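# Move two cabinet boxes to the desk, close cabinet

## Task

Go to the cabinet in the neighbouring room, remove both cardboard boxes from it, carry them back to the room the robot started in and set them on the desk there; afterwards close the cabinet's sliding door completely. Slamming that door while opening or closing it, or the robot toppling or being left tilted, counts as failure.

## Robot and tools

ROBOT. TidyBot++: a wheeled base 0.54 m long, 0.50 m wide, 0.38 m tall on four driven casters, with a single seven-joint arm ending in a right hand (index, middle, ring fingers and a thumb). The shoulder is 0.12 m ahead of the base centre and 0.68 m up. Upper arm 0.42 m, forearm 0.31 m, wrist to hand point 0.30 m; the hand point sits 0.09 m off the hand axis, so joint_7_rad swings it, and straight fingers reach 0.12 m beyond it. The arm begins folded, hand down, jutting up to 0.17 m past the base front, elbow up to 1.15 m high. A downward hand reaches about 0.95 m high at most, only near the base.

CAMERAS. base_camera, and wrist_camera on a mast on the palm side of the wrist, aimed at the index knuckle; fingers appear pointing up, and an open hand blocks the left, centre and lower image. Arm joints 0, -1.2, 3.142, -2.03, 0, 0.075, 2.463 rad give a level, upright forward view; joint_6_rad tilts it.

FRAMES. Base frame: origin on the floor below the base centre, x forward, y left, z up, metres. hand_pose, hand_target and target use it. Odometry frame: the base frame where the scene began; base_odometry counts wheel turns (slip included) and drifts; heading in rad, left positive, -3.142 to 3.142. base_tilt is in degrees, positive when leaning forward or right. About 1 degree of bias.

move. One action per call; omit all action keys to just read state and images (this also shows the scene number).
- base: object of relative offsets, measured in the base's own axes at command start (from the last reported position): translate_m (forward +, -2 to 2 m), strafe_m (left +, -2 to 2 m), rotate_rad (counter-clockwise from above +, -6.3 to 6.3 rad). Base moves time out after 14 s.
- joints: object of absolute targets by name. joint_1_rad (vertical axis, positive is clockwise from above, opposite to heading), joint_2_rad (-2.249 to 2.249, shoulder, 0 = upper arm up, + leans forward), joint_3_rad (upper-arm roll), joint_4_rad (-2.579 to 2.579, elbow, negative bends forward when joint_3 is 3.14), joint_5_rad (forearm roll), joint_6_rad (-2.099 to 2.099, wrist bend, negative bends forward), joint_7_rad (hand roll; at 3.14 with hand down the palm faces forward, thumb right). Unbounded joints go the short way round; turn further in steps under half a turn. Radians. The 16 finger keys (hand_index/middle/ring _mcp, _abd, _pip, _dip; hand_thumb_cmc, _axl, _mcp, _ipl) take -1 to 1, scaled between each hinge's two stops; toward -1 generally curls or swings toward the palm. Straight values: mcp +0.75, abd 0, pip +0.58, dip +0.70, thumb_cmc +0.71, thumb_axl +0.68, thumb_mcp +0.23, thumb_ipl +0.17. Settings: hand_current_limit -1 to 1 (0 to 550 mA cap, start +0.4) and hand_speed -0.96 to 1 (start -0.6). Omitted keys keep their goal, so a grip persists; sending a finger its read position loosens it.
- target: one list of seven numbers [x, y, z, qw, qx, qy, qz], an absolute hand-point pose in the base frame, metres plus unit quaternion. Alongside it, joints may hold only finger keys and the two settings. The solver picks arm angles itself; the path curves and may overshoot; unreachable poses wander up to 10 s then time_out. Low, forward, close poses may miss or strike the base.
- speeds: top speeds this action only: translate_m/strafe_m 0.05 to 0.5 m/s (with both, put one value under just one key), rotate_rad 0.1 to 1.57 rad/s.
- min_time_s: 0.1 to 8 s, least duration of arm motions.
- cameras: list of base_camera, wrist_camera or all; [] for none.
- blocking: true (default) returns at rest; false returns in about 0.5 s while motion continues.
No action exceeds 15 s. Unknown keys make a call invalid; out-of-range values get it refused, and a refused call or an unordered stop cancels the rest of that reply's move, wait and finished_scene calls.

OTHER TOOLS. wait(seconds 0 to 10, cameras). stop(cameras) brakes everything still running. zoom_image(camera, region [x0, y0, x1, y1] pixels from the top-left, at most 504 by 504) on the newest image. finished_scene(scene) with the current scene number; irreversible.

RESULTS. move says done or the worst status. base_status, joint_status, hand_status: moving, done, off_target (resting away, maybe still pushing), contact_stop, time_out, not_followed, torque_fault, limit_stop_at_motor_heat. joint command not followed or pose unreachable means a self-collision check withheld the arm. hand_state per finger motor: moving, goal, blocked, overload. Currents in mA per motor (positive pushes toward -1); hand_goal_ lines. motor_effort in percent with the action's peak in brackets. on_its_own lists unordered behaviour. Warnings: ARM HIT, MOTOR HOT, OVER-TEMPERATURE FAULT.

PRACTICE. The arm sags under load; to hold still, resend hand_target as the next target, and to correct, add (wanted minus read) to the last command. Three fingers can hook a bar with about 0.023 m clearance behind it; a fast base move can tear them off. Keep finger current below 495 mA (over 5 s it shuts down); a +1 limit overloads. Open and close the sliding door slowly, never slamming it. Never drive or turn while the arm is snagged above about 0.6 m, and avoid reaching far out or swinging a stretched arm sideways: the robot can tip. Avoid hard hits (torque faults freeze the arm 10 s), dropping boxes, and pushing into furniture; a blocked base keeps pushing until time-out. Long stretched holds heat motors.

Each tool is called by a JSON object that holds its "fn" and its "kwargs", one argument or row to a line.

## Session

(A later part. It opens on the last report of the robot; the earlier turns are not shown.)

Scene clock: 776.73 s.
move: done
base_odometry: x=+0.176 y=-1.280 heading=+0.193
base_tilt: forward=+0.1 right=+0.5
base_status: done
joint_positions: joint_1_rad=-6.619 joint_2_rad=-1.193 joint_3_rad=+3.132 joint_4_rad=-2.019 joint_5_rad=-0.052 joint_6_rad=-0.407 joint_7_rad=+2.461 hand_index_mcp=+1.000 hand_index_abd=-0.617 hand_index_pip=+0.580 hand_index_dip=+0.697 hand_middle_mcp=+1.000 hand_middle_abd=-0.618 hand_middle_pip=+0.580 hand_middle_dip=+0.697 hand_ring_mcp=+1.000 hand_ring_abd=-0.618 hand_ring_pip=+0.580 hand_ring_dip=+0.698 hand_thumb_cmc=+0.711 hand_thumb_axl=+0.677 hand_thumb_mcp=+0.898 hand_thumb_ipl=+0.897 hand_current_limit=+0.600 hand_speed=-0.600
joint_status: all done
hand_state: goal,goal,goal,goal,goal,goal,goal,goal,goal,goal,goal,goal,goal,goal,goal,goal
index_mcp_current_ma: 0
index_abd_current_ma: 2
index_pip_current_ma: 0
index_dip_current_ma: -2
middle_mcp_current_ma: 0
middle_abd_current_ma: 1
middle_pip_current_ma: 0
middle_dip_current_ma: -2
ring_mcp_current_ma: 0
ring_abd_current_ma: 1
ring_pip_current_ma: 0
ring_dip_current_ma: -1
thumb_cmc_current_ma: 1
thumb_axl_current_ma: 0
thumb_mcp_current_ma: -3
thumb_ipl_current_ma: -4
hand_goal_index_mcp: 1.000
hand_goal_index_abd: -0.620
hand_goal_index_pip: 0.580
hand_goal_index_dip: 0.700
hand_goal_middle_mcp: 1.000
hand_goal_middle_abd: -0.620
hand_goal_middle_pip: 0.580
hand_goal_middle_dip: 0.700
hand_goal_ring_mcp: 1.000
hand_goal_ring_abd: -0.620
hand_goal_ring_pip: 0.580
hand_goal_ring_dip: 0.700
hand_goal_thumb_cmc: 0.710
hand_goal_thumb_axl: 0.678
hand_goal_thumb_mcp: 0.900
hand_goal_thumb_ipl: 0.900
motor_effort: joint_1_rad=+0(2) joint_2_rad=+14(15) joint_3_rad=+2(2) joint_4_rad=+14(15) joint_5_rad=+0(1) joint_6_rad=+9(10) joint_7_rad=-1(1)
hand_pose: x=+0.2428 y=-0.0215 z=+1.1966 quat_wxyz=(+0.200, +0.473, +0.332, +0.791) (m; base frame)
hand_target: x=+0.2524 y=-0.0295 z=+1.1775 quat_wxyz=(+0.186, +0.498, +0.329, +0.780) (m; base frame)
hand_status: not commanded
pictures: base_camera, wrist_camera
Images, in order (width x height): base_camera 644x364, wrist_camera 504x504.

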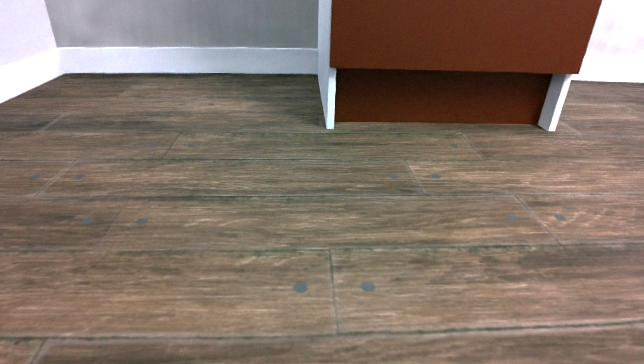

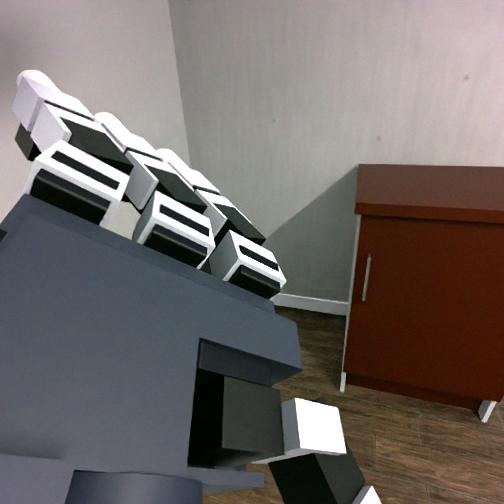

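{"fn": "move", "kwargs": {
  "target": [0.72, -0.08, 0.8, 0.7071, 0, 0.7071, 0],
  "joints": {"hand_index_mcp":0.75,"hand_middle_mcp":0.75,"hand_ring_mcp":0.75,"hand_index_pip":0.45,"hand_middle_pip":0.45,"hand_ring_pip":0.45,"hand_index_dip":0.0,"hand_middle_dip":0.0,"hand_ring_dip":0.0,"hand_index_abd":0,"hand_middle_abd":0,"hand_ring_abd":0,"hand_thumb_mcp":0.23,"hand_thumb_ipl":0.17},
  "min_time_s": 4,
  "cameras": ["all"]
}}

{"fn": "move", "kwargs": {
  "target": [0.75, -0.08, 0.65, 0.7071, 0, 0.7071, 0],
  "min_time_s": 3,
  "cameras": ["all"]
}}

Scene clock: 826.53 s.
move: off_target
base_odometry: x=+0.176 y=-1.280 heading=+0.193
base_tilt: forward=+0.2 right=+0.4
base_status: not commanded
joint_positions: joint_1_rad=-7.795 joint_2_rad=-1.281 joint_3_rad=+4.566 joint_4_rad=-2.264 joint_5_rad=+0.529 joint_6_rad=+0.094 joint_7_rad=+5.381 hand_index_mcp=+0.751 hand_index_abd=-0.003 hand_index_pip=+0.453 hand_index_dip=+0.003 hand_middle_mcp=+0.752 hand_middle_abd=-0.003 hand_middle_pip=+0.453 hand_middle_dip=+0.003 hand_ring_mcp=+0.752 hand_ring_abd=-0.003 hand_ring_pip=+0.452 hand_ring_dip=+0.002 hand_thumb_cmc=+0.713 hand_thumb_axl=+0.677 hand_thumb_mcp=+0.232 hand_thumb_ipl=+0.172 hand_current_limit=+0.600 hand_speed=-0.600
joint_status: all done
hand_state: goal,goal,goal,goal,goal,goal,goal,goal,goal,goal,goal,goal,goal,goal,goal,goal
index_mcp_current_ma: 1
index_abd_current_ma: -2
index_pip_current_ma: 2
index_dip_current_ma: 2
middle_mcp_current_ma: 1
middle_abd_current_ma: -2
middle_pip_current_ma: 2
middle_dip_current_ma: 2
ring_mcp_current_ma: 1
ring_abd_current_ma: -2
ring_pip_current_ma: 2
ring_dip_current_ma: 2
thumb_cmc_current_ma: 2
thumb_axl_current_ma: 0
thumb_mcp_current_ma: 1
thumb_ipl_current_ma: 2
hand_goal_index_mcp: 0.750
hand_goal_index_abd: 0.000
hand_goal_index_pip: 0.450
hand_goal_index_dip: 0.000
hand_goal_middle_mcp: 0.750
hand_goal_middle_abd: 0.000
hand_goal_middle_pip: 0.450
hand_goal_middle_dip: 0.000
hand_goal_ring_mcp: 0.750
hand_goal_ring_abd: 0.000
hand_goal_ring_pip: 0.450
hand_goal_ring_dip: 0.000
hand_goal_thumb_cmc: 0.710
hand_goal_thumb_axl: 0.678
hand_goal_thumb_mcp: 0.230
hand_goal_thumb_ipl: 0.170
motor_effort: joint_1_rad=+0(2) joint_2_rad=+18(19) joint_3_rad=-13(15) joint_4_rad=+5(15) joint_5_rad=+0(2) joint_6_rad=+8(10) joint_7_rad=-1(1)
hand_pose: x=+0.5619 y=+0.0243 z=+0.8167 quat_wxyz=(+0.670, -0.184, +0.684, +0.221) (m; base frame)
hand_target: x=+0.5552 y=+0.0272 z=+0.8170 quat_wxyz=(+0.670, -0.190, +0.680, +0.228) (m; base frame)
hand_status: off_target (0.190 m and 33.5 deg from the pose sent, 0.623 m and 135.8 deg at the start)
pictures: base_camera, wrist_camera
Images, in order (width x height): base_camera 644x364, wrist_camera 504x504.

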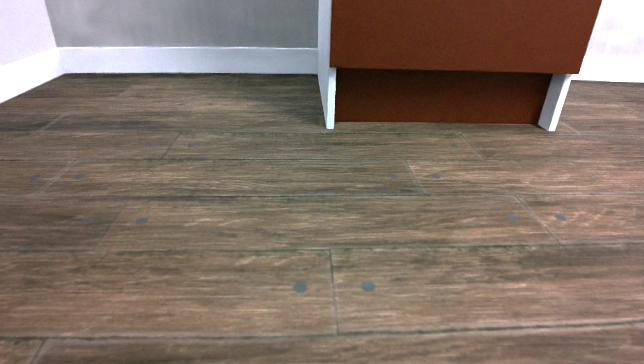

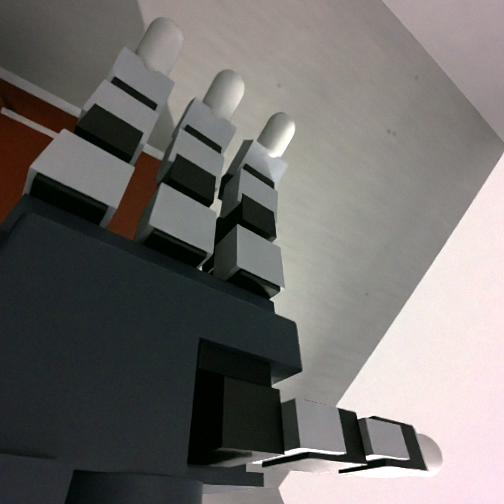

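Scene clock: 830.47 s.
move: off_target
base_odometry: x=+0.176 y=-1.280 heading=+0.193
base_tilt: forward=+0.2 right=+0.5
base_status: not commanded
joint_positions: joint_1_rad=-7.883 joint_2_rad=-1.879 joint_3_rad=+4.733 joint_4_rad=-2.220 joint_5_rad=+0.616 joint_6_rad=+0.156 joint_7_rad=+5.914 hand_index_mcp=+0.749 hand_index_abd=-0.003 hand_index_pip=+0.452 hand_index_dip=+0.003 hand_middle_mcp=+0.750 hand_middle_abd=-0.003 hand_middle_pip=+0.452 hand_middle_dip=+0.003 hand_ring_mcp=+0.750 hand_ring_abd=-0.003 hand_ring_pip=+0.452 hand_ring_dip=+0.002 hand_thumb_cmc=+0.711 hand_thumb_axl=+0.677 hand_thumb_mcp=+0.232 hand_thumb_ipl=+0.172 hand_current_limit=+0.600 hand_speed=-0.600
joint_status: not commanded
hand_state: goal,goal,goal,goal,goal,goal,goal,goal,goal,goal,goal,goal,goal,goal,goal,goal
index_mcp_current_ma: 0
index_abd_current_ma: -2
index_pip_current_ma: 2
index_dip_current_ma: 2
middle_mcp_current_ma: 0
middle_abd_current_ma: -2
middle_pip_current_ma: 2
middle_dip_current_ma: 2
ring_mcp_current_ma: 0
ring_abd_current_ma: -2
ring_pip_current_ma: 1
ring_dip_current_ma: 2
thumb_cmc_current_ma: 0
thumb_axl_current_ma: 0
thumb_mcp_current_ma: 1
thumb_ipl_current_ma: 2
hand_goal_index_mcp: 0.750
hand_goal_index_abd: 0.000
hand_goal_index_pip: 0.450
hand_goal_index_dip: 0.000
hand_goal_middle_mcp: 0.750
hand_goal_middle_abd: 0.000
hand_goal_middle_pip: 0.450
hand_goal_middle_dip: 0.000
hand_goal_ring_mcp: 0.750
hand_goal_ring_abd: 0.000
hand_goal_ring_pip: 0.450
hand_goal_ring_dip: 0.000
hand_goal_thumb_cmc: 0.710
hand_goal_thumb_axl: 0.678
hand_goal_thumb_mcp: 0.230
hand_goal_thumb_ipl: 0.170
motor_effort: joint_1_rad=-1(3) joint_2_rad=+19(21) joint_3_rad=-14(17) joint_4_rad=-4(6) joint_5_rad=+1(3) joint_6_rad=+4(8) joint_7_rad=-1(1)
hand_pose: x=+0.5982 y=-0.0004 z=+0.7111 quat_wxyz=(+0.751, -0.145, +0.608, +0.213) (m; base frame)
hand_target: x=+0.5984 y=-0.0064 z=+0.7180 quat_wxyz=(+0.761, -0.139, +0.598, +0.209) (m; base frame)
hand_status: off_target (0.182 m and 32.1 deg from the pose sent, 0.272 m and 33.5 deg at the start)
pictures: base_camera, wrist_camera
Images, in order (width x height): base_camera 644x364, wrist_camera 504x504.

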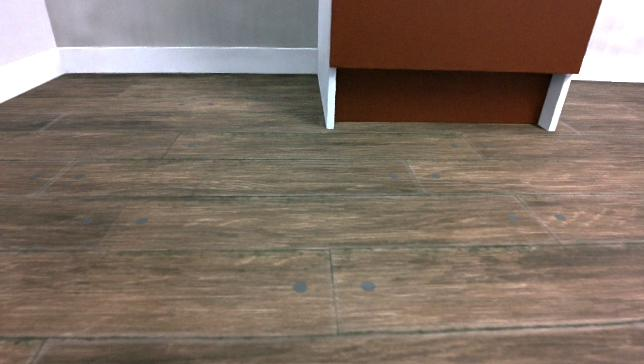

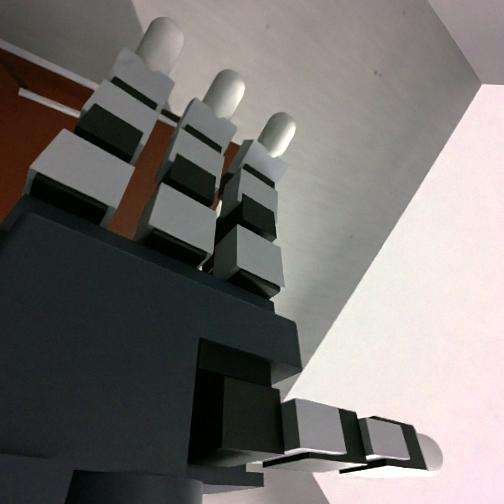

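{"fn": "move", "kwargs": {
  "joints": {"joint_2_rad":-1.2},
  "min_time_s": 2
}}

{"fn": "move", "kwargs": {
  "joints": {"joint_1_rad":0,"joint_2_rad":-1.2,"joint_3_rad":3.142,"joint_4_rad":-2.03,"joint_5_rad":0,"joint_6_rad":0.2,"joint_7_rad":4.712},
  "min_time_s": 4
}}

{"fn": "move", "kwargs": {
  "joints": {"joint_2_rad":0.0,"joint_4_rad":-2.03,"joint_6_rad":0.8},
  "min_time_s": 3,
  "cameras": ["all"]
}}

Scene clock: 856.70 s.
move: done
base_odometry: x=+0.176 y=-1.280 heading=+0.193
base_tilt: forward=+0.1 right=+0.4
base_status: not commanded
joint_positions: joint_1_rad=-7.883 joint_2_rad=-1.211 joint_3_rad=+4.733 joint_4_rad=-2.220 joint_5_rad=+0.616 joint_6_rad=+0.156 joint_7_rad=+5.914 hand_index_mcp=+0.748 hand_index_abd=-0.003 hand_index_pip=+0.452 hand_index_dip=+0.003 hand_middle_mcp=+0.748 hand_middle_abd=-0.003 hand_middle_pip=+0.452 hand_middle_dip=+0.003 hand_ring_mcp=+0.747 hand_ring_abd=-0.003 hand_ring_pip=+0.451 hand_ring_dip=+0.002 hand_thumb_cmc=+0.708 hand_thumb_axl=+0.677 hand_thumb_mcp=+0.232 hand_thumb_ipl=+0.172 hand_current_limit=+0.600 hand_speed=-0.600
joint_status: all done
hand_state: goal,goal,goal,goal,goal,goal,goal,goal,goal,goal,goal,goal,goal,goal,goal,goal
index_mcp_current_ma: -2
index_abd_current_ma: -2
index_pip_current_ma: 1
index_dip_current_ma: 2
middle_mcp_current_ma: -2
middle_abd_current_ma: -2
middle_pip_current_ma: 1
middle_dip_current_ma: 2
ring_mcp_current_ma: -2
ring_abd_current_ma: -2
ring_pip_current_ma: 1
ring_dip_current_ma: 2
thumb_cmc_current_ma: -1
thumb_axl_current_ma: 0
thumb_mcp_current_ma: 1
thumb_ipl_current_ma: 2
hand_goal_index_mcp: 0.750
hand_goal_index_abd: 0.000
hand_goal_index_pip: 0.450
hand_goal_index_dip: 0.000
hand_goal_middle_mcp: 0.750
hand_goal_middle_abd: 0.000
hand_goal_middle_pip: 0.450
hand_goal_middle_dip: 0.000
hand_goal_ring_mcp: 0.750
hand_goal_ring_abd: 0.000
hand_goal_ring_pip: 0.450
hand_goal_ring_dip: 0.000
hand_goal_thumb_cmc: 0.710
hand_goal_thumb_axl: 0.678
hand_goal_thumb_mcp: 0.230
hand_goal_thumb_ipl: 0.170
motor_effort: joint_1_rad=+0(1) joint_2_rad=+19(21) joint_3_rad=-14(15) joint_4_rad=+5(6) joint_5_rad=+0(1) joint_6_rad=+8(9) joint_7_rad=-1(1)
hand_pose: x=+0.5978 y=+0.0206 z=+0.7136 quat_wxyz=(+0.668, -0.385, +0.637, +0.000) (m; base frame)
hand_target: x=+0.5977 y=+0.0214 z=+0.7213 quat_wxyz=(+0.672, -0.395, +0.627, -0.011) (m; base frame)
hand_status: not commanded
pictures: none

Scene clock: 861.00 s.
move: done
base_odometry: x=+0.176 y=-1.280 heading=+0.193
base_tilt: forward=+0.2 right=+0.4
base_status: not commanded
joint_positions: joint_1_rad=-6.296 joint_2_rad=-1.211 joint_3_rad=+3.155 joint_4_rad=-2.049 joint_5_rad=+0.056 joint_6_rad=+0.158 joint_7_rad=+4.786 hand_index_mcp=+0.748 hand_index_abd=-0.003 hand_index_pip=+0.452 hand_index_dip=+0.003 hand_middle_mcp=+0.748 hand_middle_abd=-0.003 hand_middle_pip=+0.452 hand_middle_dip=+0.003 hand_ring_mcp=+0.747 hand_ring_abd=-0.003 hand_ring_pip=+0.451 hand_ring_dip=+0.002 hand_thumb_cmc=+0.707 hand_thumb_axl=+0.677 hand_thumb_mcp=+0.231 hand_thumb_ipl=+0.172 hand_current_limit=+0.600 hand_speed=-0.600
joint_status: all done
hand_state: goal,goal,goal,goal,goal,goal,goal,goal,goal,goal,goal,goal,goal,goal,goal,goal
index_mcp_current_ma: -2
index_abd_current_ma: -2
index_pip_current_ma: 1
index_dip_current_ma: 2
middle_mcp_current_ma: -2
middle_abd_current_ma: -2
middle_pip_current_ma: 1
middle_dip_current_ma: 2
ring_mcp_current_ma: -2
ring_abd_current_ma: -2
ring_pip_current_ma: 1
ring_dip_current_ma: 2
thumb_cmc_current_ma: -2
thumb_axl_current_ma: 0
thumb_mcp_current_ma: 1
thumb_ipl_current_ma: 2
hand_goal_index_mcp: 0.750
hand_goal_index_abd: 0.000
hand_goal_index_pip: 0.450
hand_goal_index_dip: 0.000
hand_goal_middle_mcp: 0.750
hand_goal_middle_abd: 0.000
hand_goal_middle_pip: 0.450
hand_goal_middle_dip: 0.000
hand_goal_ring_mcp: 0.750
hand_goal_ring_abd: 0.000
hand_goal_ring_pip: 0.450
hand_goal_ring_dip: 0.000
hand_goal_thumb_cmc: 0.710
hand_goal_thumb_axl: 0.678
hand_goal_thumb_mcp: 0.230
hand_goal_thumb_ipl: 0.170
motor_effort: joint_1_rad=+0(2) joint_2_rad=+16(20) joint_3_rad=+1(15) joint_4_rad=+13(14) joint_5_rad=-1(2) joint_6_rad=+6(9) joint_7_rad=-1(2)
hand_pose: x=+0.1385 y=+0.0837 z=+1.2826 quat_wxyz=(+0.941, -0.021, +0.333, -0.054) (m; base frame)
hand_target: x=+0.1181 y=+0.0861 z=+1.3034 quat_wxyz=(+0.951, +0.000, +0.310, +0.000) (m; base frame)
hand_status: not commanded
pictures: none

Scene clock: 864.57 s.
move: done
base_odometry: x=+0.176 y=-1.280 heading=+0.193
base_tilt: forward=+0.2 right=+0.4
base_status: not commanded
joint_positions: joint_1_rad=-6.296 joint_2_rad=-0.014 joint_3_rad=+3.155 joint_4_rad=-2.044 joint_5_rad=+0.055 joint_6_rad=+0.752 joint_7_rad=+4.784 hand_index_mcp=+0.748 hand_index_abd=-0.003 hand_index_pip=+0.452 hand_index_dip=+0.003 hand_middle_mcp=+0.748 hand_middle_abd=-0.003 hand_middle_pip=+0.452 hand_middle_dip=+0.003 hand_ring_mcp=+0.747 hand_ring_abd=-0.003 hand_ring_pip=+0.451 hand_ring_dip=+0.002 hand_thumb_cmc=+0.707 hand_thumb_axl=+0.677 hand_thumb_mcp=+0.231 hand_thumb_ipl=+0.172 hand_current_limit=+0.600 hand_speed=-0.600
joint_status: all done
hand_state: goal,goal,goal,goal,goal,goal,goal,goal,goal,goal,goal,goal,goal,goal,goal,goal
index_mcp_current_ma: -2
index_abd_current_ma: -2
index_pip_current_ma: 1
index_dip_current_ma: 2
middle_mcp_current_ma: -2
middle_abd_current_ma: -2
middle_pip_current_ma: 1
middle_dip_current_ma: 2
ring_mcp_current_ma: -2
ring_abd_current_ma: -2
ring_pip_current_ma: 1
ring_dip_current_ma: 2
thumb_cmc_current_ma: -2
thumb_axl_current_ma: 0
thumb_mcp_current_ma: 1
thumb_ipl_current_ma: 2
hand_goal_index_mcp: 0.750
hand_goal_index_abd: 0.000
hand_goal_index_pip: 0.450
hand_goal_index_dip: 0.000
hand_goal_middle_mcp: 0.750
hand_goal_middle_abd: 0.000
hand_goal_middle_pip: 0.450
hand_goal_middle_dip: 0.000
hand_goal_ring_mcp: 0.750
hand_goal_ring_abd: 0.000
hand_goal_ring_pip: 0.450
hand_goal_ring_dip: 0.000
hand_goal_thumb_cmc: 0.710
hand_goal_thumb_axl: 0.678
hand_goal_thumb_mcp: 0.230
hand_goal_thumb_ipl: 0.170
motor_effort: joint_1_rad=+1(1) joint_2_rad=-16(18) joint_3_rad=+0(2) joint_4_rad=+16(19) joint_5_rad=-1(1) joint_6_rad=+9(11) joint_7_rad=-1(1)
hand_pose: x=+0.6765 y=+0.0991 z=+1.0620 quat_wxyz=(+0.802, -0.048, +0.594, -0.034) (m; base frame)
hand_target: x=+0.6774 y=+0.0861 z=+1.0854 quat_wxyz=(+0.817, +0.000, +0.577, +0.000) (m; base frame)
hand_status: not commanded
pictures: base_camera, wrist_camera
Images, in order (width x height): base_camera 644x364, wrist_camera 504x504.

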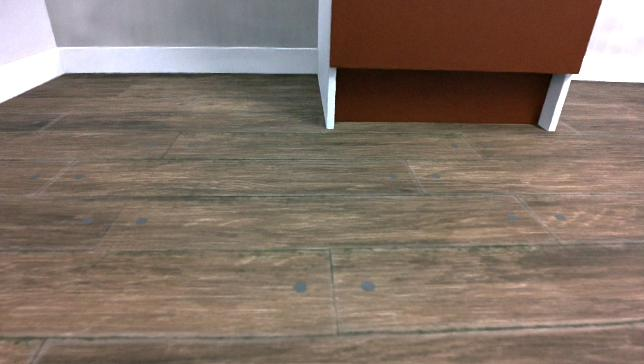

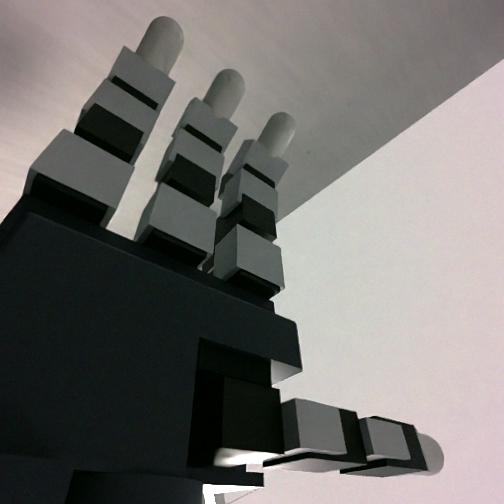

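{"fn": "move", "kwargs": {
  "joints": {"joint_1_rad":0.0,"joint_2_rad":0.867,"joint_3_rad":3.135,"joint_4_rad":-2.07,"joint_5_rad":-0.05,"joint_6_rad":1.377,"joint_7_rad":4.64},
  "min_time_s": 4,
  "cameras": ["all"]
}}

Scene clock: 874.93 s.
move: done
base_odometry: x=+0.176 y=-1.280 heading=+0.193
base_tilt: forward=+0.2 right=+0.4
base_status: not commanded
joint_positions: joint_1_rad=-6.296 joint_2_rad=+0.835 joint_3_rad=+3.155 joint_4_rad=-2.048 joint_5_rad=+0.005 joint_6_rad=+1.330 joint_7_rad=+4.712 hand_index_mcp=+0.748 hand_index_abd=-0.003 hand_index_pip=+0.452 hand_index_dip=+0.003 hand_middle_mcp=+0.748 hand_middle_abd=-0.003 hand_middle_pip=+0.452 hand_middle_dip=+0.003 hand_ring_mcp=+0.747 hand_ring_abd=-0.003 hand_ring_pip=+0.451 hand_ring_dip=+0.002 hand_thumb_cmc=+0.707 hand_thumb_axl=+0.677 hand_thumb_mcp=+0.231 hand_thumb_ipl=+0.172 hand_current_limit=+0.600 hand_speed=-0.600
joint_status: all done
hand_state: goal,goal,goal,goal,goal,goal,goal,goal,goal,goal,goal,goal,goal,goal,goal,goal
index_mcp_current_ma: -2
index_abd_current_ma: -2
index_pip_current_ma: 1
index_dip_current_ma: 2
middle_mcp_current_ma: -2
middle_abd_current_ma: -2
middle_pip_current_ma: 1
middle_dip_current_ma: 2
ring_mcp_current_ma: -2
ring_abd_current_ma: -2
ring_pip_current_ma: 1
ring_dip_current_ma: 2
thumb_cmc_current_ma: -2
thumb_axl_current_ma: 0
thumb_mcp_current_ma: 1
thumb_ipl_current_ma: 2
hand_goal_index_mcp: 0.750
hand_goal_index_abd: 0.000
hand_goal_index_pip: 0.450
hand_goal_index_dip: 0.000
hand_goal_middle_mcp: 0.750
hand_goal_middle_abd: 0.000
hand_goal_middle_pip: 0.450
hand_goal_middle_dip: 0.000
hand_goal_ring_mcp: 0.750
hand_goal_ring_abd: 0.000
hand_goal_ring_pip: 0.450
hand_goal_ring_dip: 0.000
hand_goal_thumb_cmc: 0.710
hand_goal_thumb_axl: 0.678
hand_goal_thumb_mcp: 0.230
hand_goal_thumb_ipl: 0.170
motor_effort: joint_1_rad=+0(1) joint_2_rad=-31(32) joint_3_rad=+0(2) joint_4_rad=+8(18) joint_5_rad=+0(2) joint_6_rad=+10(11) joint_7_rad=-1(2)
hand_pose: x=+0.8117 y=+0.0905 z=+0.6871 quat_wxyz=(+0.713, -0.007, +0.701, -0.001) (m; base frame)
hand_target: x=+0.8081 y=+0.0723 z=+0.6795 quat_wxyz=(+0.711, +0.047, +0.702, +0.015) (m; base frame)
hand_status: not commanded
pictures: base_camera, wrist_camera
Images, in order (width x height): base_camera 644x364, wrist_camera 504x504.

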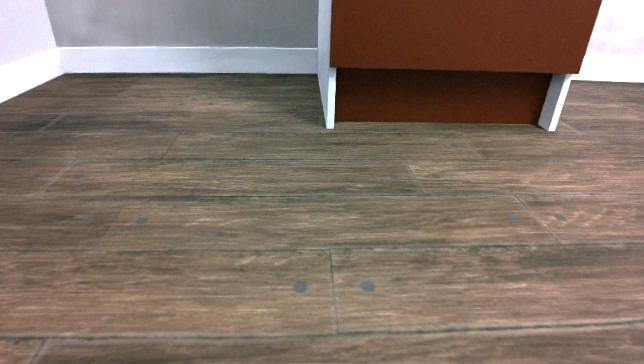

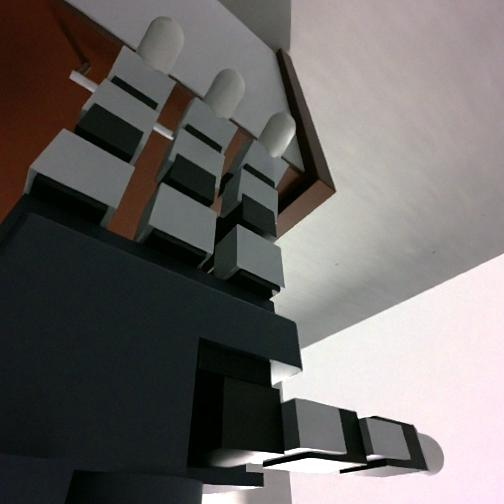

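{"fn": "move", "kwargs": {
  "joints": {"joint_1_rad":0.0,"joint_2_rad":0.905,"joint_4_rad":-2.105,"joint_6_rad":1.42},
  "base": {"strafe_m":-0.13},
  "min_time_s": 2
}}

{"fn": "move", "kwargs": {
  "base": {"translate_m":0.11},
  "speeds": {"translate_m":0.15},
  "cameras": ["all"]
}}

Scene clock: 885.90 s.
move: done
base_odometry: x=+0.201 y=-1.408 heading=+0.193
base_tilt: forward=+0.1 right=+0.4
base_status: done
joint_positions: joint_1_rad=-6.280 joint_2_rad=+0.865 joint_3_rad=+3.149 joint_4_rad=-2.082 joint_5_rad=-0.003 joint_6_rad=+1.373 joint_7_rad=+4.712 hand_index_mcp=+0.749 hand_index_abd=-0.003 hand_index_pip=+0.452 hand_index_dip=+0.003 hand_middle_mcp=+0.749 hand_middle_abd=-0.003 hand_middle_pip=+0.452 hand_middle_dip=+0.003 hand_ring_mcp=+0.748 hand_ring_abd=-0.003 hand_ring_pip=+0.451 hand_ring_dip=+0.002 hand_thumb_cmc=+0.708 hand_thumb_axl=+0.677 hand_thumb_mcp=+0.231 hand_thumb_ipl=+0.172 hand_current_limit=+0.600 hand_speed=-0.600
joint_status: all done
hand_state: goal,goal,goal,goal,goal,goal,goal,goal,goal,goal,goal,goal,goal,goal,goal,goal
index_mcp_current_ma: -1
index_abd_current_ma: -2
index_pip_current_ma: 1
index_dip_current_ma: 2
middle_mcp_current_ma: -1
middle_abd_current_ma: -2
middle_pip_current_ma: 1
middle_dip_current_ma: 2
ring_mcp_current_ma: -1
ring_abd_current_ma: -2
ring_pip_current_ma: 1
ring_dip_current_ma: 2
thumb_cmc_current_ma: -1
thumb_axl_current_ma: 0
thumb_mcp_current_ma: 1
thumb_ipl_current_ma: 2
hand_goal_index_mcp: 0.750
hand_goal_index_abd: 0.000
hand_goal_index_pip: 0.450
hand_goal_index_dip: 0.000
hand_goal_middle_mcp: 0.750
hand_goal_middle_abd: 0.000
hand_goal_middle_pip: 0.450
hand_goal_middle_dip: 0.000
hand_goal_ring_mcp: 0.750
hand_goal_ring_abd: 0.000
hand_goal_ring_pip: 0.450
hand_goal_ring_dip: 0.000
hand_goal_thumb_cmc: 0.710
hand_goal_thumb_axl: 0.678
hand_goal_thumb_mcp: 0.230
hand_goal_thumb_ipl: 0.170
motor_effort: joint_1_rad=+0(3) joint_2_rad=-30(32) joint_3_rad=+0(2) joint_4_rad=+7(9) joint_5_rad=+0(1) joint_6_rad=+11(11) joint_7_rad=-1(1)
hand_pose: x=+0.8025 y=+0.0800 z=+0.6677 quat_wxyz=(+0.706, +0.002, +0.708, -0.005) (m; base frame)
hand_target: x=+0.7965 y=+0.0722 z=+0.6540 quat_wxyz=(+0.700, +0.046, +0.713, +0.014) (m; base frame)
hand_status: not commanded
pictures: none

Scene clock: 887.30 s.
move: done
base_odometry: x=+0.309 y=-1.387 heading=+0.193
base_tilt: forward=+0.2 right=+0.4
base_status: done
joint_positions: joint_1_rad=-6.280 joint_2_rad=+0.868 joint_3_rad=+3.149 joint_4_rad=-2.087 joint_5_rad=-0.003 joint_6_rad=+1.375 joint_7_rad=+4.712 hand_index_mcp=+0.749 hand_index_abd=-0.003 hand_index_pip=+0.452 hand_index_dip=+0.003 hand_middle_mcp=+0.749 hand_middle_abd=-0.003 hand_middle_pip=+0.452 hand_middle_dip=+0.003 hand_ring_mcp=+0.748 hand_ring_abd=-0.003 hand_ring_pip=+0.451 hand_ring_dip=+0.002 hand_thumb_cmc=+0.708 hand_thumb_axl=+0.677 hand_thumb_mcp=+0.231 hand_thumb_ipl=+0.172 hand_current_limit=+0.600 hand_speed=-0.600
joint_status: not commanded
hand_state: goal,goal,goal,goal,goal,goal,goal,goal,goal,goal,goal,goal,goal,goal,goal,goal
index_mcp_current_ma: -1
index_abd_current_ma: -2
index_pip_current_ma: 1
index_dip_current_ma: 2
middle_mcp_current_ma: -1
middle_abd_current_ma: -2
middle_pip_current_ma: 1
middle_dip_current_ma: 2
ring_mcp_current_ma: -1
ring_abd_current_ma: -2
ring_pip_current_ma: 1
ring_dip_current_ma: 2
thumb_cmc_current_ma: -1
thumb_axl_current_ma: 0
thumb_mcp_current_ma: 1
thumb_ipl_current_ma: 2
hand_goal_index_mcp: 0.750
hand_goal_index_abd: 0.000
hand_goal_index_pip: 0.450
hand_goal_index_dip: 0.000
hand_goal_middle_mcp: 0.750
hand_goal_middle_abd: 0.000
hand_goal_middle_pip: 0.450
hand_goal_middle_dip: 0.000
hand_goal_ring_mcp: 0.750
hand_goal_ring_abd: 0.000
hand_goal_ring_pip: 0.450
hand_goal_ring_dip: 0.000
hand_goal_thumb_cmc: 0.710
hand_goal_thumb_axl: 0.678
hand_goal_thumb_mcp: 0.230
hand_goal_thumb_ipl: 0.170
motor_effort: joint_1_rad=+0(1) joint_2_rad=-31(32) joint_3_rad=-1(1) joint_4_rad=+8(8) joint_5_rad=+0(1) joint_6_rad=+10(10) joint_7_rad=-1(1)
hand_pose: x=+0.8011 y=+0.0800 z=+0.6646 quat_wxyz=(+0.704, +0.002, +0.710, -0.005) (m; base frame)
hand_target: x=+0.7965 y=+0.0722 z=+0.6540 quat_wxyz=(+0.700, +0.046, +0.713, +0.014) (m; base frame)
hand_status: not commanded
pictures: base_camera, wrist_camera
Images, in order (width x height): base_camera 644x364, wrist_camera 504x504.

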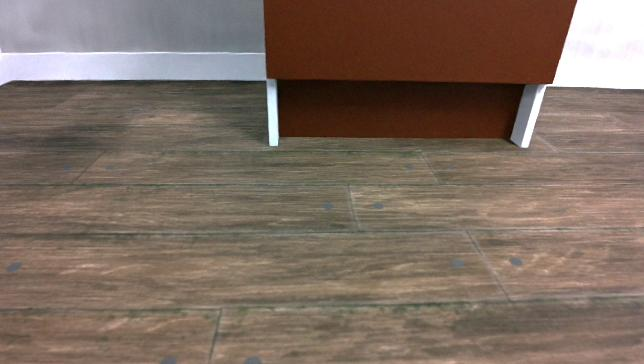

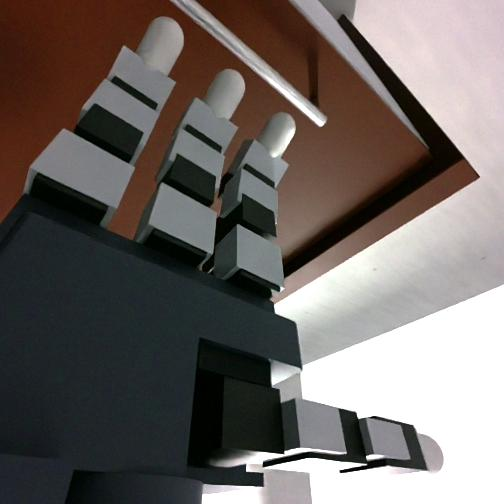

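{"fn": "move", "kwargs": {
  "joints": {"joint_2_rad":0.97,"joint_6_rad":1.485},
  "base": {"strafe_m":-0.012},
  "min_time_s": 1.5
}}

{"fn": "move", "kwargs": {
  "base": {"translate_m":0.04},
  "speeds": {"translate_m":0.06},
  "cameras": ["wrist_camera"]
}}

Scene clock: 902.63 s.
move: done
base_odometry: x=+0.312 y=-1.399 heading=+0.193
base_tilt: forward=+0.2 right=+0.4
base_status: done
joint_positions: joint_1_rad=-6.279 joint_2_rad=+0.930 joint_3_rad=+3.148 joint_4_rad=-2.087 joint_5_rad=-0.004 joint_6_rad=+1.437 joint_7_rad=+4.712 hand_index_mcp=+0.749 hand_index_abd=-0.003 hand_index_pip=+0.452 hand_index_dip=+0.003 hand_middle_mcp=+0.749 hand_middle_abd=-0.003 hand_middle_pip=+0.452 hand_middle_dip=+0.003 hand_ring_mcp=+0.749 hand_ring_abd=-0.003 hand_ring_pip=+0.451 hand_ring_dip=+0.002 hand_thumb_cmc=+0.708 hand_thumb_axl=+0.677 hand_thumb_mcp=+0.231 hand_thumb_ipl=+0.172 hand_current_limit=+0.600 hand_speed=-0.600
joint_status: all done
hand_state: goal,goal,goal,goal,goal,goal,goal,goal,goal,goal,goal,goal,goal,goal,goal,goal
index_mcp_current_ma: -1
index_abd_current_ma: -2
index_pip_current_ma: 1
index_dip_current_ma: 2
middle_mcp_current_ma: -1
middle_abd_current_ma: -2
middle_pip_current_ma: 1
middle_dip_current_ma: 2
ring_mcp_current_ma: -1
ring_abd_current_ma: -2
ring_pip_current_ma: 1
ring_dip_current_ma: 2
thumb_cmc_current_ma: -1
thumb_axl_current_ma: 0
thumb_mcp_current_ma: 1
thumb_ipl_current_ma: 2
hand_goal_index_mcp: 0.750
hand_goal_index_abd: 0.000
hand_goal_index_pip: 0.450
hand_goal_index_dip: 0.000
hand_goal_middle_mcp: 0.750
hand_goal_middle_abd: 0.000
hand_goal_middle_pip: 0.450
hand_goal_middle_dip: 0.000
hand_goal_ring_mcp: 0.750
hand_goal_ring_abd: 0.000
hand_goal_ring_pip: 0.450
hand_goal_ring_dip: 0.000
hand_goal_thumb_cmc: 0.710
hand_goal_thumb_axl: 0.678
hand_goal_thumb_mcp: 0.230
hand_goal_thumb_ipl: 0.170
motor_effort: joint_1_rad=+0(2) joint_2_rad=-31(32) joint_3_rad=+0(2) joint_4_rad=+7(8) joint_5_rad=+0(1) joint_6_rad=+10(11) joint_7_rad=-1(1)
hand_pose: x=+0.7981 y=+0.0796 z=+0.6410 quat_wxyz=(+0.704, +0.003, +0.710, -0.006) (m; base frame)
hand_target: x=+0.7924 y=+0.0720 z=+0.6297 quat_wxyz=(+0.700, +0.045, +0.713, +0.012) (m; base frame)
hand_status: not commanded
pictures: none

Scene clock: 903.77 s.
move: done
base_odometry: x=+0.351 y=-1.391 heading=+0.193
base_tilt: forward=+0.2 right=+0.4
base_status: done
joint_positions: joint_1_rad=-6.279 joint_2_rad=+0.932 joint_3_rad=+3.148 joint_4_rad=-2.088 joint_5_rad=-0.004 joint_6_rad=+1.439 joint_7_rad=+4.712 hand_index_mcp=+0.749 hand_index_abd=-0.003 hand_index_pip=+0.452 hand_index_dip=+0.003 hand_middle_mcp=+0.749 hand_middle_abd=-0.003 hand_middle_pip=+0.452 hand_middle_dip=+0.003 hand_ring_mcp=+0.749 hand_ring_abd=-0.003 hand_ring_pip=+0.451 hand_ring_dip=+0.002 hand_thumb_cmc=+0.708 hand_thumb_axl=+0.677 hand_thumb_mcp=+0.231 hand_thumb_ipl=+0.172 hand_current_limit=+0.600 hand_speed=-0.600
joint_status: not commanded
hand_state: goal,goal,goal,goal,goal,goal,goal,goal,goal,goal,goal,goal,goal,goal,goal,goal
index_mcp_current_ma: -1
index_abd_current_ma: -2
index_pip_current_ma: 1
index_dip_current_ma: 2
middle_mcp_current_ma: -1
middle_abd_current_ma: -2
middle_pip_current_ma: 1
middle_dip_current_ma: 2
ring_mcp_current_ma: -1
ring_abd_current_ma: -2
ring_pip_current_ma: 1
ring_dip_current_ma: 2
thumb_cmc_current_ma: -1
thumb_axl_current_ma: 0
thumb_mcp_current_ma: 1
thumb_ipl_current_ma: 2
hand_goal_index_mcp: 0.750
hand_goal_index_abd: 0.000
hand_goal_index_pip: 0.450
hand_goal_index_dip: 0.000
hand_goal_middle_mcp: 0.750
hand_goal_middle_abd: 0.000
hand_goal_middle_pip: 0.450
hand_goal_middle_dip: 0.000
hand_goal_ring_mcp: 0.750
hand_goal_ring_abd: 0.000
hand_goal_ring_pip: 0.450
hand_goal_ring_dip: 0.000
hand_goal_thumb_cmc: 0.710
hand_goal_thumb_axl: 0.678
hand_goal_thumb_mcp: 0.230
hand_goal_thumb_ipl: 0.170
motor_effort: joint_1_rad=+0(2) joint_2_rad=-31(32) joint_3_rad=+0(1) joint_4_rad=+7(7) joint_5_rad=+0(1) joint_6_rad=+10(11) joint_7_rad=-1(1)
hand_pose: x=+0.7977 y=+0.0796 z=+0.6400 quat_wxyz=(+0.704, +0.003, +0.711, -0.006) (m; base frame)
hand_target: x=+0.7924 y=+0.0720 z=+0.6297 quat_wxyz=(+0.700, +0.045, +0.713, +0.012) (m; base frame)
hand_status: not commanded
pictures: wrist_camera
Images, in order (width x height): wrist_camera 504x504.

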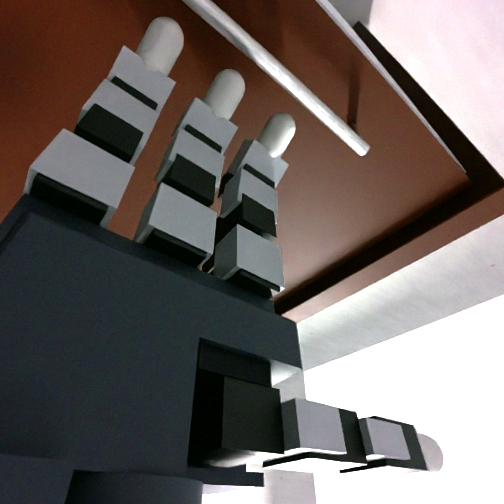

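{"fn": "move", "kwargs": {
  "base": {"translate_m":0.035},
  "speeds": {"translate_m":0.06},
  "cameras": ["wrist_camera"]
}}

Scene clock: 912.10 s.
move: done
base_odometry: x=+0.386 y=-1.385 heading=+0.193
base_tilt: forward=+0.2 right=+0.4
base_status: done
joint_positions: joint_1_rad=-6.277 joint_2_rad=+0.932 joint_3_rad=+3.148 joint_4_rad=-2.111 joint_5_rad=-0.010 joint_6_rad=+1.461 joint_7_rad=+4.709 hand_index_mcp=+0.736 hand_index_abd=+0.006 hand_index_pip=+0.429 hand_index_dip=-0.016 hand_middle_mcp=+0.737 hand_middle_abd=+0.006 hand_middle_pip=+0.430 hand_middle_dip=-0.018 hand_ring_mcp=+0.737 hand_ring_abd=+0.006 hand_ring_pip=+0.431 hand_ring_dip=-0.018 hand_thumb_cmc=+0.708 hand_thumb_axl=+0.677 hand_thumb_mcp=+0.231 hand_thumb_ipl=+0.172 hand_current_limit=+0.600 hand_speed=-0.600
joint_status: not commanded
hand_state: goal,goal,blocked,goal,goal,goal,blocked,goal,goal,goal,goal,goal,goal,goal,goal,goal
index_mcp_current_ma: -21
index_abd_current_ma: 5
index_pip_current_ma: -35
index_dip_current_ma: -25
middle_mcp_current_ma: -20
middle_abd_current_ma: 5
middle_pip_current_ma: -34
middle_dip_current_ma: -28
ring_mcp_current_ma: -21
ring_abd_current_ma: 5
ring_pip_current_ma: -31
ring_dip_current_ma: -28
thumb_cmc_current_ma: -1
thumb_axl_current_ma: 0
thumb_mcp_current_ma: 1
thumb_ipl_current_ma: 2
hand_goal_index_mcp: 0.750
hand_goal_index_abd: 0.000
hand_goal_index_pip: 0.450
hand_goal_index_dip: 0.000
hand_goal_middle_mcp: 0.750
hand_goal_middle_abd: 0.000
hand_goal_middle_pip: 0.450
hand_goal_middle_dip: 0.000
hand_goal_ring_mcp: 0.750
hand_goal_ring_abd: 0.000
hand_goal_ring_pip: 0.450
hand_goal_ring_dip: 0.000
hand_goal_thumb_cmc: 0.710
hand_goal_thumb_axl: 0.678
hand_goal_thumb_mcp: 0.230
hand_goal_thumb_ipl: 0.170
motor_effort: joint_1_rad=-1(5) joint_2_rad=-29(31) joint_3_rad=-1(2) joint_4_rad=+8(12) joint_5_rad=+0(2) joint_6_rad=+8(11) joint_7_rad=-1(1)
hand_pose: x=+0.7910 y=+0.0761 z=+0.6389 quat_wxyz=(+0.703, +0.007, +0.711, -0.007) (m; base frame)
hand_target: x=+0.7924 y=+0.0720 z=+0.6297 quat_wxyz=(+0.700, +0.045, +0.713, +0.012) (m; base frame)
hand_status: not commanded
pictures: wrist_camera
Images, in order (width x height): wrist_camera 504x504.

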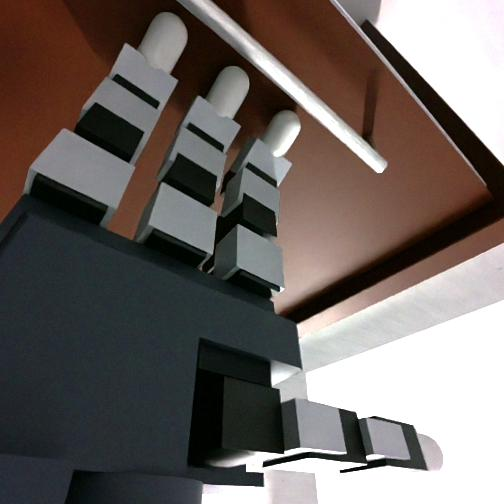

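{"fn": "move", "kwargs": {
  "base": {"strafe_m":0.02},
  "speeds": {"strafe_m":0.05},
  "cameras": ["wrist_camera"]
}}

Scene clock: 917.63 s.
move: done
base_odometry: x=+0.382 y=-1.365 heading=+0.192
base_tilt: forward=+0.2 right=+0.4
base_status: done
joint_positions: joint_1_rad=-6.270 joint_2_rad=+0.932 joint_3_rad=+3.148 joint_4_rad=-2.114 joint_5_rad=-0.027 joint_6_rad=+1.463 joint_7_rad=+4.709 hand_index_mcp=+0.749 hand_index_abd=+0.008 hand_index_pip=+0.431 hand_index_dip=-0.016 hand_middle_mcp=+0.750 hand_middle_abd=+0.008 hand_middle_pip=+0.431 hand_middle_dip=-0.018 hand_ring_mcp=+0.751 hand_ring_abd=+0.008 hand_ring_pip=+0.431 hand_ring_dip=-0.018 hand_thumb_cmc=+0.708 hand_thumb_axl=+0.677 hand_thumb_mcp=+0.231 hand_thumb_ipl=+0.172 hand_current_limit=+0.600 hand_speed=-0.600
joint_status: not commanded
hand_state: goal,goal,goal,goal,goal,goal,goal,goal,goal,goal,goal,goal,goal,goal,goal,goal
index_mcp_current_ma: 0
index_abd_current_ma: 8
index_pip_current_ma: -30
index_dip_current_ma: -25
middle_mcp_current_ma: 0
middle_abd_current_ma: 8
middle_pip_current_ma: -30
middle_dip_current_ma: -28
ring_mcp_current_ma: 1
ring_abd_current_ma: 8
ring_pip_current_ma: -31
ring_dip_current_ma: -29
thumb_cmc_current_ma: -1
thumb_axl_current_ma: 0
thumb_mcp_current_ma: 1
thumb_ipl_current_ma: 2
hand_goal_index_mcp: 0.750
hand_goal_index_abd: 0.000
hand_goal_index_pip: 0.450
hand_goal_index_dip: 0.000
hand_goal_middle_mcp: 0.750
hand_goal_middle_abd: 0.000
hand_goal_middle_pip: 0.450
hand_goal_middle_dip: 0.000
hand_goal_ring_mcp: 0.750
hand_goal_ring_abd: 0.000
hand_goal_ring_pip: 0.450
hand_goal_ring_dip: 0.000
hand_goal_thumb_cmc: 0.710
hand_goal_thumb_axl: 0.678
hand_goal_thumb_mcp: 0.230
hand_goal_thumb_ipl: 0.170
motor_effort: joint_1_rad=-3(5) joint_2_rad=-29(30) joint_3_rad=-2(4) joint_4_rad=+9(11) joint_5_rad=+3(4) joint_6_rad=+7(9) joint_7_rad=-1(1)
hand_pose: x=+0.7920 y=+0.0665 z=+0.6387 quat_wxyz=(+0.703, +0.016, +0.711, -0.015) (m; base frame)
hand_target: x=+0.7924 y=+0.0720 z=+0.6297 quat_wxyz=(+0.700, +0.045, +0.713, +0.012) (m; base frame)
hand_status: not commanded
pictures: wrist_camera
Images, in order (width x height): wrist_camera 504x504.

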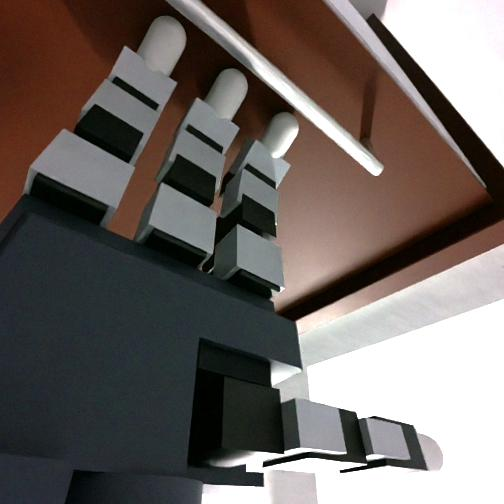

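{"fn": "move", "kwargs": {
  "base": {"strafe_m":0.02},
  "speeds": {"strafe_m":0.05},
  "cameras": ["wrist_camera"]
}}

Scene clock: 929.03 s.
move: done
base_odometry: x=+0.379 y=-1.345 heading=+0.192
base_tilt: forward=+0.1 right=+0.4
base_status: done
joint_positions: joint_1_rad=-6.259 joint_2_rad=+0.932 joint_3_rad=+3.148 joint_4_rad=-2.117 joint_5_rad=-0.042 joint_6_rad=+1.465 joint_7_rad=+4.709 hand_index_mcp=+0.760 hand_index_abd=+0.010 hand_index_pip=+0.436 hand_index_dip=-0.018 hand_middle_mcp=+0.761 hand_middle_abd=+0.010 hand_middle_pip=+0.436 hand_middle_dip=-0.019 hand_ring_mcp=+0.763 hand_ring_abd=+0.011 hand_ring_pip=+0.435 hand_ring_dip=-0.019 hand_thumb_cmc=+0.709 hand_thumb_axl=+0.677 hand_thumb_mcp=+0.231 hand_thumb_ipl=+0.172 hand_current_limit=+0.600 hand_speed=-0.600
joint_status: not commanded
hand_state: goal,goal,goal,goal,goal,goal,goal,goal,goal,goal,goal,goal,goal,goal,goal,goal
index_mcp_current_ma: 13
index_abd_current_ma: 11
index_pip_current_ma: -20
index_dip_current_ma: -29
middle_mcp_current_ma: 16
middle_abd_current_ma: 11
middle_pip_current_ma: -21
middle_dip_current_ma: -31
ring_mcp_current_ma: 21
ring_abd_current_ma: 11
ring_pip_current_ma: -23
ring_dip_current_ma: -31
thumb_cmc_current_ma: -1
thumb_axl_current_ma: 0
thumb_mcp_current_ma: 1
thumb_ipl_current_ma: 2
hand_goal_index_mcp: 0.750
hand_goal_index_abd: 0.000
hand_goal_index_pip: 0.450
hand_goal_index_dip: 0.000
hand_goal_middle_mcp: 0.750
hand_goal_middle_abd: 0.000
hand_goal_middle_pip: 0.450
hand_goal_middle_dip: 0.000
hand_goal_ring_mcp: 0.750
hand_goal_ring_abd: 0.000
hand_goal_ring_pip: 0.450
hand_goal_ring_dip: 0.000
hand_goal_thumb_cmc: 0.710
hand_goal_thumb_axl: 0.678
hand_goal_thumb_mcp: 0.230
hand_goal_thumb_ipl: 0.170
motor_effort: joint_1_rad=-5(8) joint_2_rad=-29(30) joint_3_rad=-4(6) joint_4_rad=+10(13) joint_5_rad=+5(7) joint_6_rad=+6(8) joint_7_rad=+0(1)
hand_pose: x=+0.7927 y=+0.0543 z=+0.6385 quat_wxyz=(+0.702, +0.026, +0.711, -0.024) (m; base frame)
hand_target: x=+0.7924 y=+0.0720 z=+0.6297 quat_wxyz=(+0.700, +0.045, +0.713, +0.012) (m; base frame)
hand_status: not commanded
pictures: wrist_camera
Images, in order (width x height): wrist_camera 504x504.

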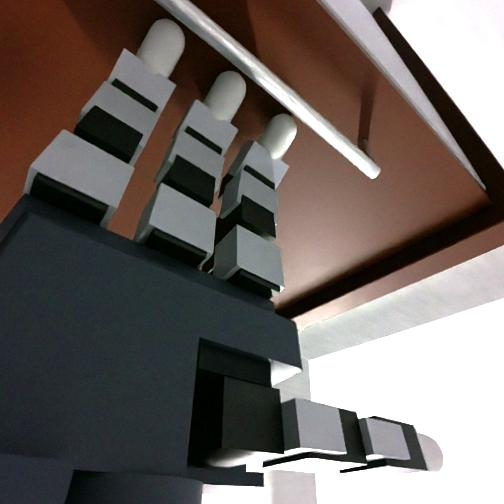

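{"fn": "move", "kwargs": {
  "joints": {"hand_index_mcp":0.5,"hand_middle_mcp":0.5,"hand_ring_mcp":0.5},
  "cameras": ["wrist_camera"]
}}

Scene clock: 933.63 s.
move: off_target
base_odometry: x=+0.379 y=-1.345 heading=+0.192
base_tilt: forward=+0.2 right=+0.4
base_status: not commanded
joint_positions: joint_1_rad=-6.257 joint_2_rad=+0.935 joint_3_rad=+3.149 joint_4_rad=-2.110 joint_5_rad=-0.046 joint_6_rad=+1.465 joint_7_rad=+4.708 hand_index_mcp=+0.550 hand_index_abd=-0.007 hand_index_pip=+0.468 hand_index_dip=+0.007 hand_middle_mcp=+0.551 hand_middle_abd=-0.006 hand_middle_pip=+0.466 hand_middle_dip=+0.005 hand_ring_mcp=+0.606 hand_ring_abd=+0.002 hand_ring_pip=+0.466 hand_ring_dip=-0.002 hand_thumb_cmc=+0.709 hand_thumb_axl=+0.677 hand_thumb_mcp=+0.231 hand_thumb_ipl=+0.172 hand_current_limit=+0.600 hand_speed=-0.600
joint_status: hand_index_mcp off_target (ended at +0.550, target +0.500); hand_middle_mcp off_target (ended at +0.551, target +0.500); hand_ring_mcp off_target (ended at +0.606, target +0.500)
hand_state: blocked,goal,goal,goal,blocked,goal,goal,goal,blocked,goal,goal,goal,goal,goal,goal,goal
index_mcp_current_ma: 129
index_abd_current_ma: -6
index_pip_current_ma: 29
index_dip_current_ma: 7
middle_mcp_current_ma: 134
middle_abd_current_ma: -6
middle_pip_current_ma: 25
middle_dip_current_ma: 6
ring_mcp_current_ma: 364
ring_abd_current_ma: 1
ring_pip_current_ma: 24
ring_dip_current_ma: -2
thumb_cmc_current_ma: -1
thumb_axl_current_ma: 0
thumb_mcp_current_ma: 1
thumb_ipl_current_ma: 2
hand_goal_index_mcp: 0.500
hand_goal_index_abd: 0.000
hand_goal_index_pip: 0.450
hand_goal_index_dip: 0.000
hand_goal_middle_mcp: 0.500
hand_goal_middle_abd: 0.000
hand_goal_middle_pip: 0.450
hand_goal_middle_dip: 0.000
hand_goal_ring_mcp: 0.500
hand_goal_ring_abd: 0.000
hand_goal_ring_pip: 0.450
hand_goal_ring_dip: 0.000
hand_goal_thumb_cmc: 0.710
hand_goal_thumb_axl: 0.678
hand_goal_thumb_mcp: 0.230
hand_goal_thumb_ipl: 0.170
motor_effort: joint_1_rad=-7(9) joint_2_rad=-30(31) joint_3_rad=-5(6) joint_4_rad=+6(11) joint_5_rad=+6(8) joint_6_rad=+10(11) joint_7_rad=-1(2)
hand_pose: x=+0.7949 y=+0.0513 z=+0.6390 quat_wxyz=(+0.703, +0.028, +0.710, -0.026) (m; base frame)
hand_target: x=+0.7924 y=+0.0720 z=+0.6297 quat_wxyz=(+0.700, +0.045, +0.713, +0.012) (m; base frame)
hand_status: not commanded
pictures: wrist_camera
Images, in order (width x height): wrist_camera 504x504.

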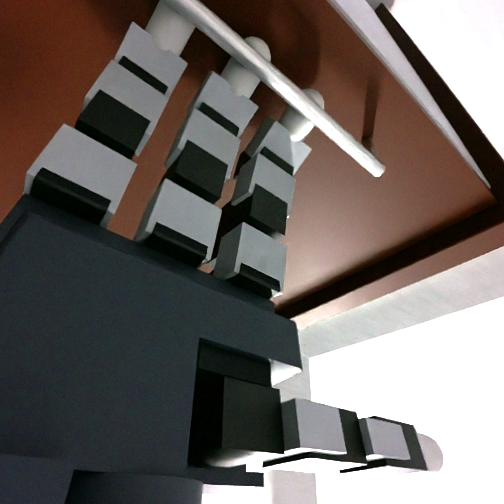

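{"fn": "move", "kwargs": {
  "joints": {"hand_index_mcp":0.4,"hand_middle_mcp":0.4,"hand_ring_mcp":0.4,"hand_index_dip":-0.35,"hand_middle_dip":-0.35,"hand_ring_dip":-0.35,"hand_index_pip":0.25,"hand_middle_pip":0.25,"hand_ring_pip":0.25},
  "cameras": ["wrist_camera"]
}}

Scene clock: 940.47 s.
move: off_target
base_odometry: x=+0.379 y=-1.345 heading=+0.192
base_tilt: forward=+0.2 right=+0.4
base_status: not commanded
joint_positions: joint_1_rad=-6.251 joint_2_rad=+0.937 joint_3_rad=+3.154 joint_4_rad=-2.105 joint_5_rad=-0.056 joint_6_rad=+1.465 joint_7_rad=+4.708 hand_index_mcp=+0.501 hand_index_abd=-0.008 hand_index_pip=+0.346 hand_index_dip=-0.202 hand_middle_mcp=+0.502 hand_middle_abd=-0.008 hand_middle_pip=+0.342 hand_middle_dip=-0.202 hand_ring_mcp=+0.603 hand_ring_abd=+0.010 hand_ring_pip=+0.326 hand_ring_dip=-0.272 hand_thumb_cmc=+0.709 hand_thumb_axl=+0.677 hand_thumb_mcp=+0.231 hand_thumb_ipl=+0.172 hand_current_limit=+0.600 hand_speed=-0.600
joint_status: hand_index_mcp off_target (ended at +0.501, target +0.400); hand_index_pip off_target (ended at +0.346, target +0.250); hand_index_dip off_target (ended at -0.202, target -0.350); hand_middle_mcp off_target (ended at +0.502, target +0.400); hand_middle_pip off_target (ended at +0.342, target +0.250); hand_middle_dip off_target (ended at -0.202, target -0.350); hand_ring_mcp off_target (ended at +0.603, target +0.400); hand_ring_pip off_target (ended at +0.326, target +0.250); hand_ring_dip off_target (ended at -0.272, target -0.350)
hand_state: blocked,goal,blocked,blocked,blocked,goal,blocked,blocked,blocked,goal,blocked,blocked,goal,goal,goal,goal
index_mcp_current_ma: 342
index_abd_current_ma: -8
index_pip_current_ma: 292
index_dip_current_ma: 440
middle_mcp_current_ma: 346
middle_abd_current_ma: -8
middle_pip_current_ma: 275
middle_dip_current_ma: 440
ring_mcp_current_ma: 440
ring_abd_current_ma: 10
ring_pip_current_ma: 211
ring_dip_current_ma: 220
thumb_cmc_current_ma: 0
thumb_axl_current_ma: 0
thumb_mcp_current_ma: 1
thumb_ipl_current_ma: 2
hand_goal_index_mcp: 0.400
hand_goal_index_abd: 0.000
hand_goal_index_pip: 0.250
hand_goal_index_dip: -0.350
hand_goal_middle_mcp: 0.400
hand_goal_middle_abd: 0.000
hand_goal_middle_pip: 0.250
hand_goal_middle_dip: -0.350
hand_goal_ring_mcp: 0.400
hand_goal_ring_abd: 0.000
hand_goal_ring_pip: 0.250
hand_goal_ring_dip: -0.350
hand_goal_thumb_cmc: 0.710
hand_goal_thumb_axl: 0.678
hand_goal_thumb_mcp: 0.230
hand_goal_thumb_ipl: 0.170
motor_effort: joint_1_rad=-5(9) joint_2_rad=-30(32) joint_3_rad=-4(6) joint_4_rad=+5(9) joint_5_rad=+7(9) joint_6_rad=+12(12) joint_7_rad=-1(2)
hand_pose: x=+0.7973 y=+0.0418 z=+0.6389 quat_wxyz=(+0.704, +0.034, +0.708, -0.034) (m; base frame)
hand_target: x=+0.7924 y=+0.0720 z=+0.6297 quat_wxyz=(+0.700, +0.045, +0.713, +0.012) (m; base frame)
hand_status: not commanded
pictures: wrist_camera
Images, in order (width x height): wrist_camera 504x504.

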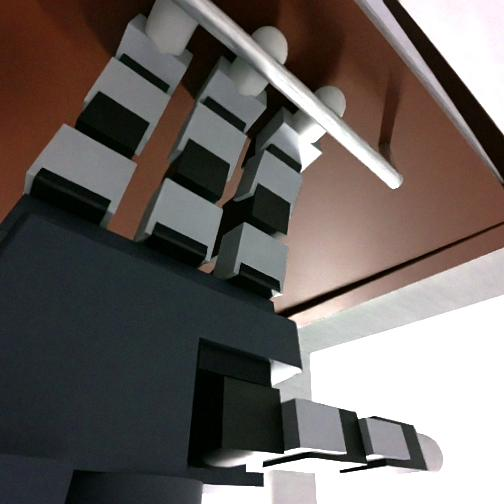

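{"fn": "move", "kwargs": {
  "base": {"translate_m":-0.08},
  "speeds": {"translate_m":0.05},
  "cameras": ["all"]
}}

Scene clock: 945.00 s.
move: done
base_odometry: x=+0.300 y=-1.361 heading=+0.192
base_tilt: forward=+0.2 right=+0.4
base_status: done
joint_positions: joint_1_rad=-6.241 joint_2_rad=+0.938 joint_3_rad=+3.159 joint_4_rad=-2.103 joint_5_rad=-0.057 joint_6_rad=+1.465 joint_7_rad=+4.708 hand_index_mcp=+0.490 hand_index_abd=-0.010 hand_index_pip=+0.321 hand_index_dip=-0.323 hand_middle_mcp=+0.491 hand_middle_abd=-0.009 hand_middle_pip=+0.314 hand_middle_dip=-0.325 hand_ring_mcp=+0.603 hand_ring_abd=+0.010 hand_ring_pip=+0.287 hand_ring_dip=-0.360 hand_thumb_cmc=+0.709 hand_thumb_axl=+0.677 hand_thumb_mcp=+0.231 hand_thumb_ipl=+0.172 hand_current_limit=+0.600 hand_speed=-0.600
joint_status: not commanded
hand_state: blocked,goal,blocked,blocked,blocked,goal,blocked,blocked,blocked,goal,blocked,goal,goal,goal,goal,goal
index_mcp_current_ma: 290
index_abd_current_ma: -10
index_pip_current_ma: 191
index_dip_current_ma: 50
middle_mcp_current_ma: 295
middle_abd_current_ma: -10
middle_pip_current_ma: 168
middle_dip_current_ma: 47
ring_mcp_current_ma: 440
ring_abd_current_ma: 10
ring_pip_current_ma: 78
ring_dip_current_ma: -13
thumb_cmc_current_ma: 0
thumb_axl_current_ma: 0
thumb_mcp_current_ma: 1
thumb_ipl_current_ma: 2
hand_goal_index_mcp: 0.400
hand_goal_index_abd: 0.000
hand_goal_index_pip: 0.250
hand_goal_index_dip: -0.350
hand_goal_middle_mcp: 0.400
hand_goal_middle_abd: 0.000
hand_goal_middle_pip: 0.250
hand_goal_middle_dip: -0.350
hand_goal_ring_mcp: 0.400
hand_goal_ring_abd: 0.000
hand_goal_ring_pip: 0.250
hand_goal_ring_dip: -0.350
hand_goal_thumb_cmc: 0.710
hand_goal_thumb_axl: 0.678
hand_goal_thumb_mcp: 0.230
hand_goal_thumb_ipl: 0.170
on_its_own: hand_index_pip moved -0.025 toward your old target +0.250; hand_index_dip moved -0.122 toward your old target -0.350; hand_middle_pip moved -0.027 toward your old target +0.250; hand_middle_dip moved -0.123 toward your old target -0.350; hand_ring_pip moved -0.039 toward your old target +0.250; hand_ring_dip moved -0.088 to your old target -0.350
motor_effort: joint_1_rad=-9(12) joint_2_rad=-29(32) joint_3_rad=-6(8) joint_4_rad=+3(6) joint_5_rad=+9(11) joint_6_rad=+9(13) joint_7_rad=-1(2)
hand_pose: x=+0.7986 y=+0.0327 z=+0.6389 quat_wxyz=(+0.705, +0.037, +0.708, -0.040) (m; base frame)
hand_target: x=+0.7924 y=+0.0720 z=+0.6297 quat_wxyz=(+0.700, +0.045, +0.713, +0.012) (m; base frame)
hand_status: not commanded
pictures: base_camera, wrist_camera
Images, in order (width x height): base_camera 644x364, wrist_camera 504x504.

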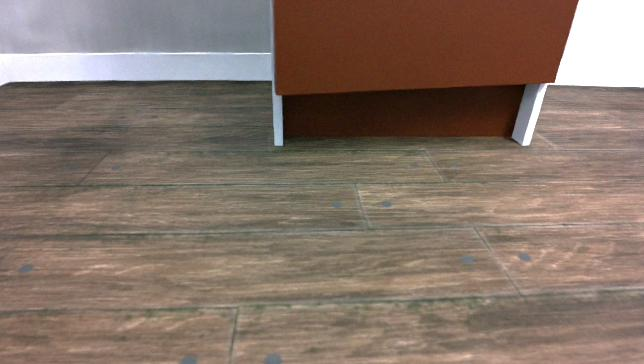

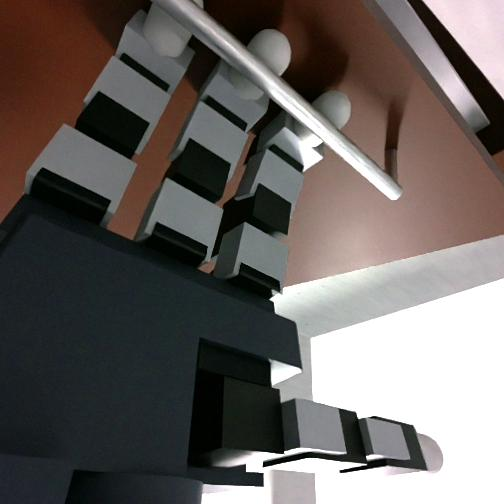

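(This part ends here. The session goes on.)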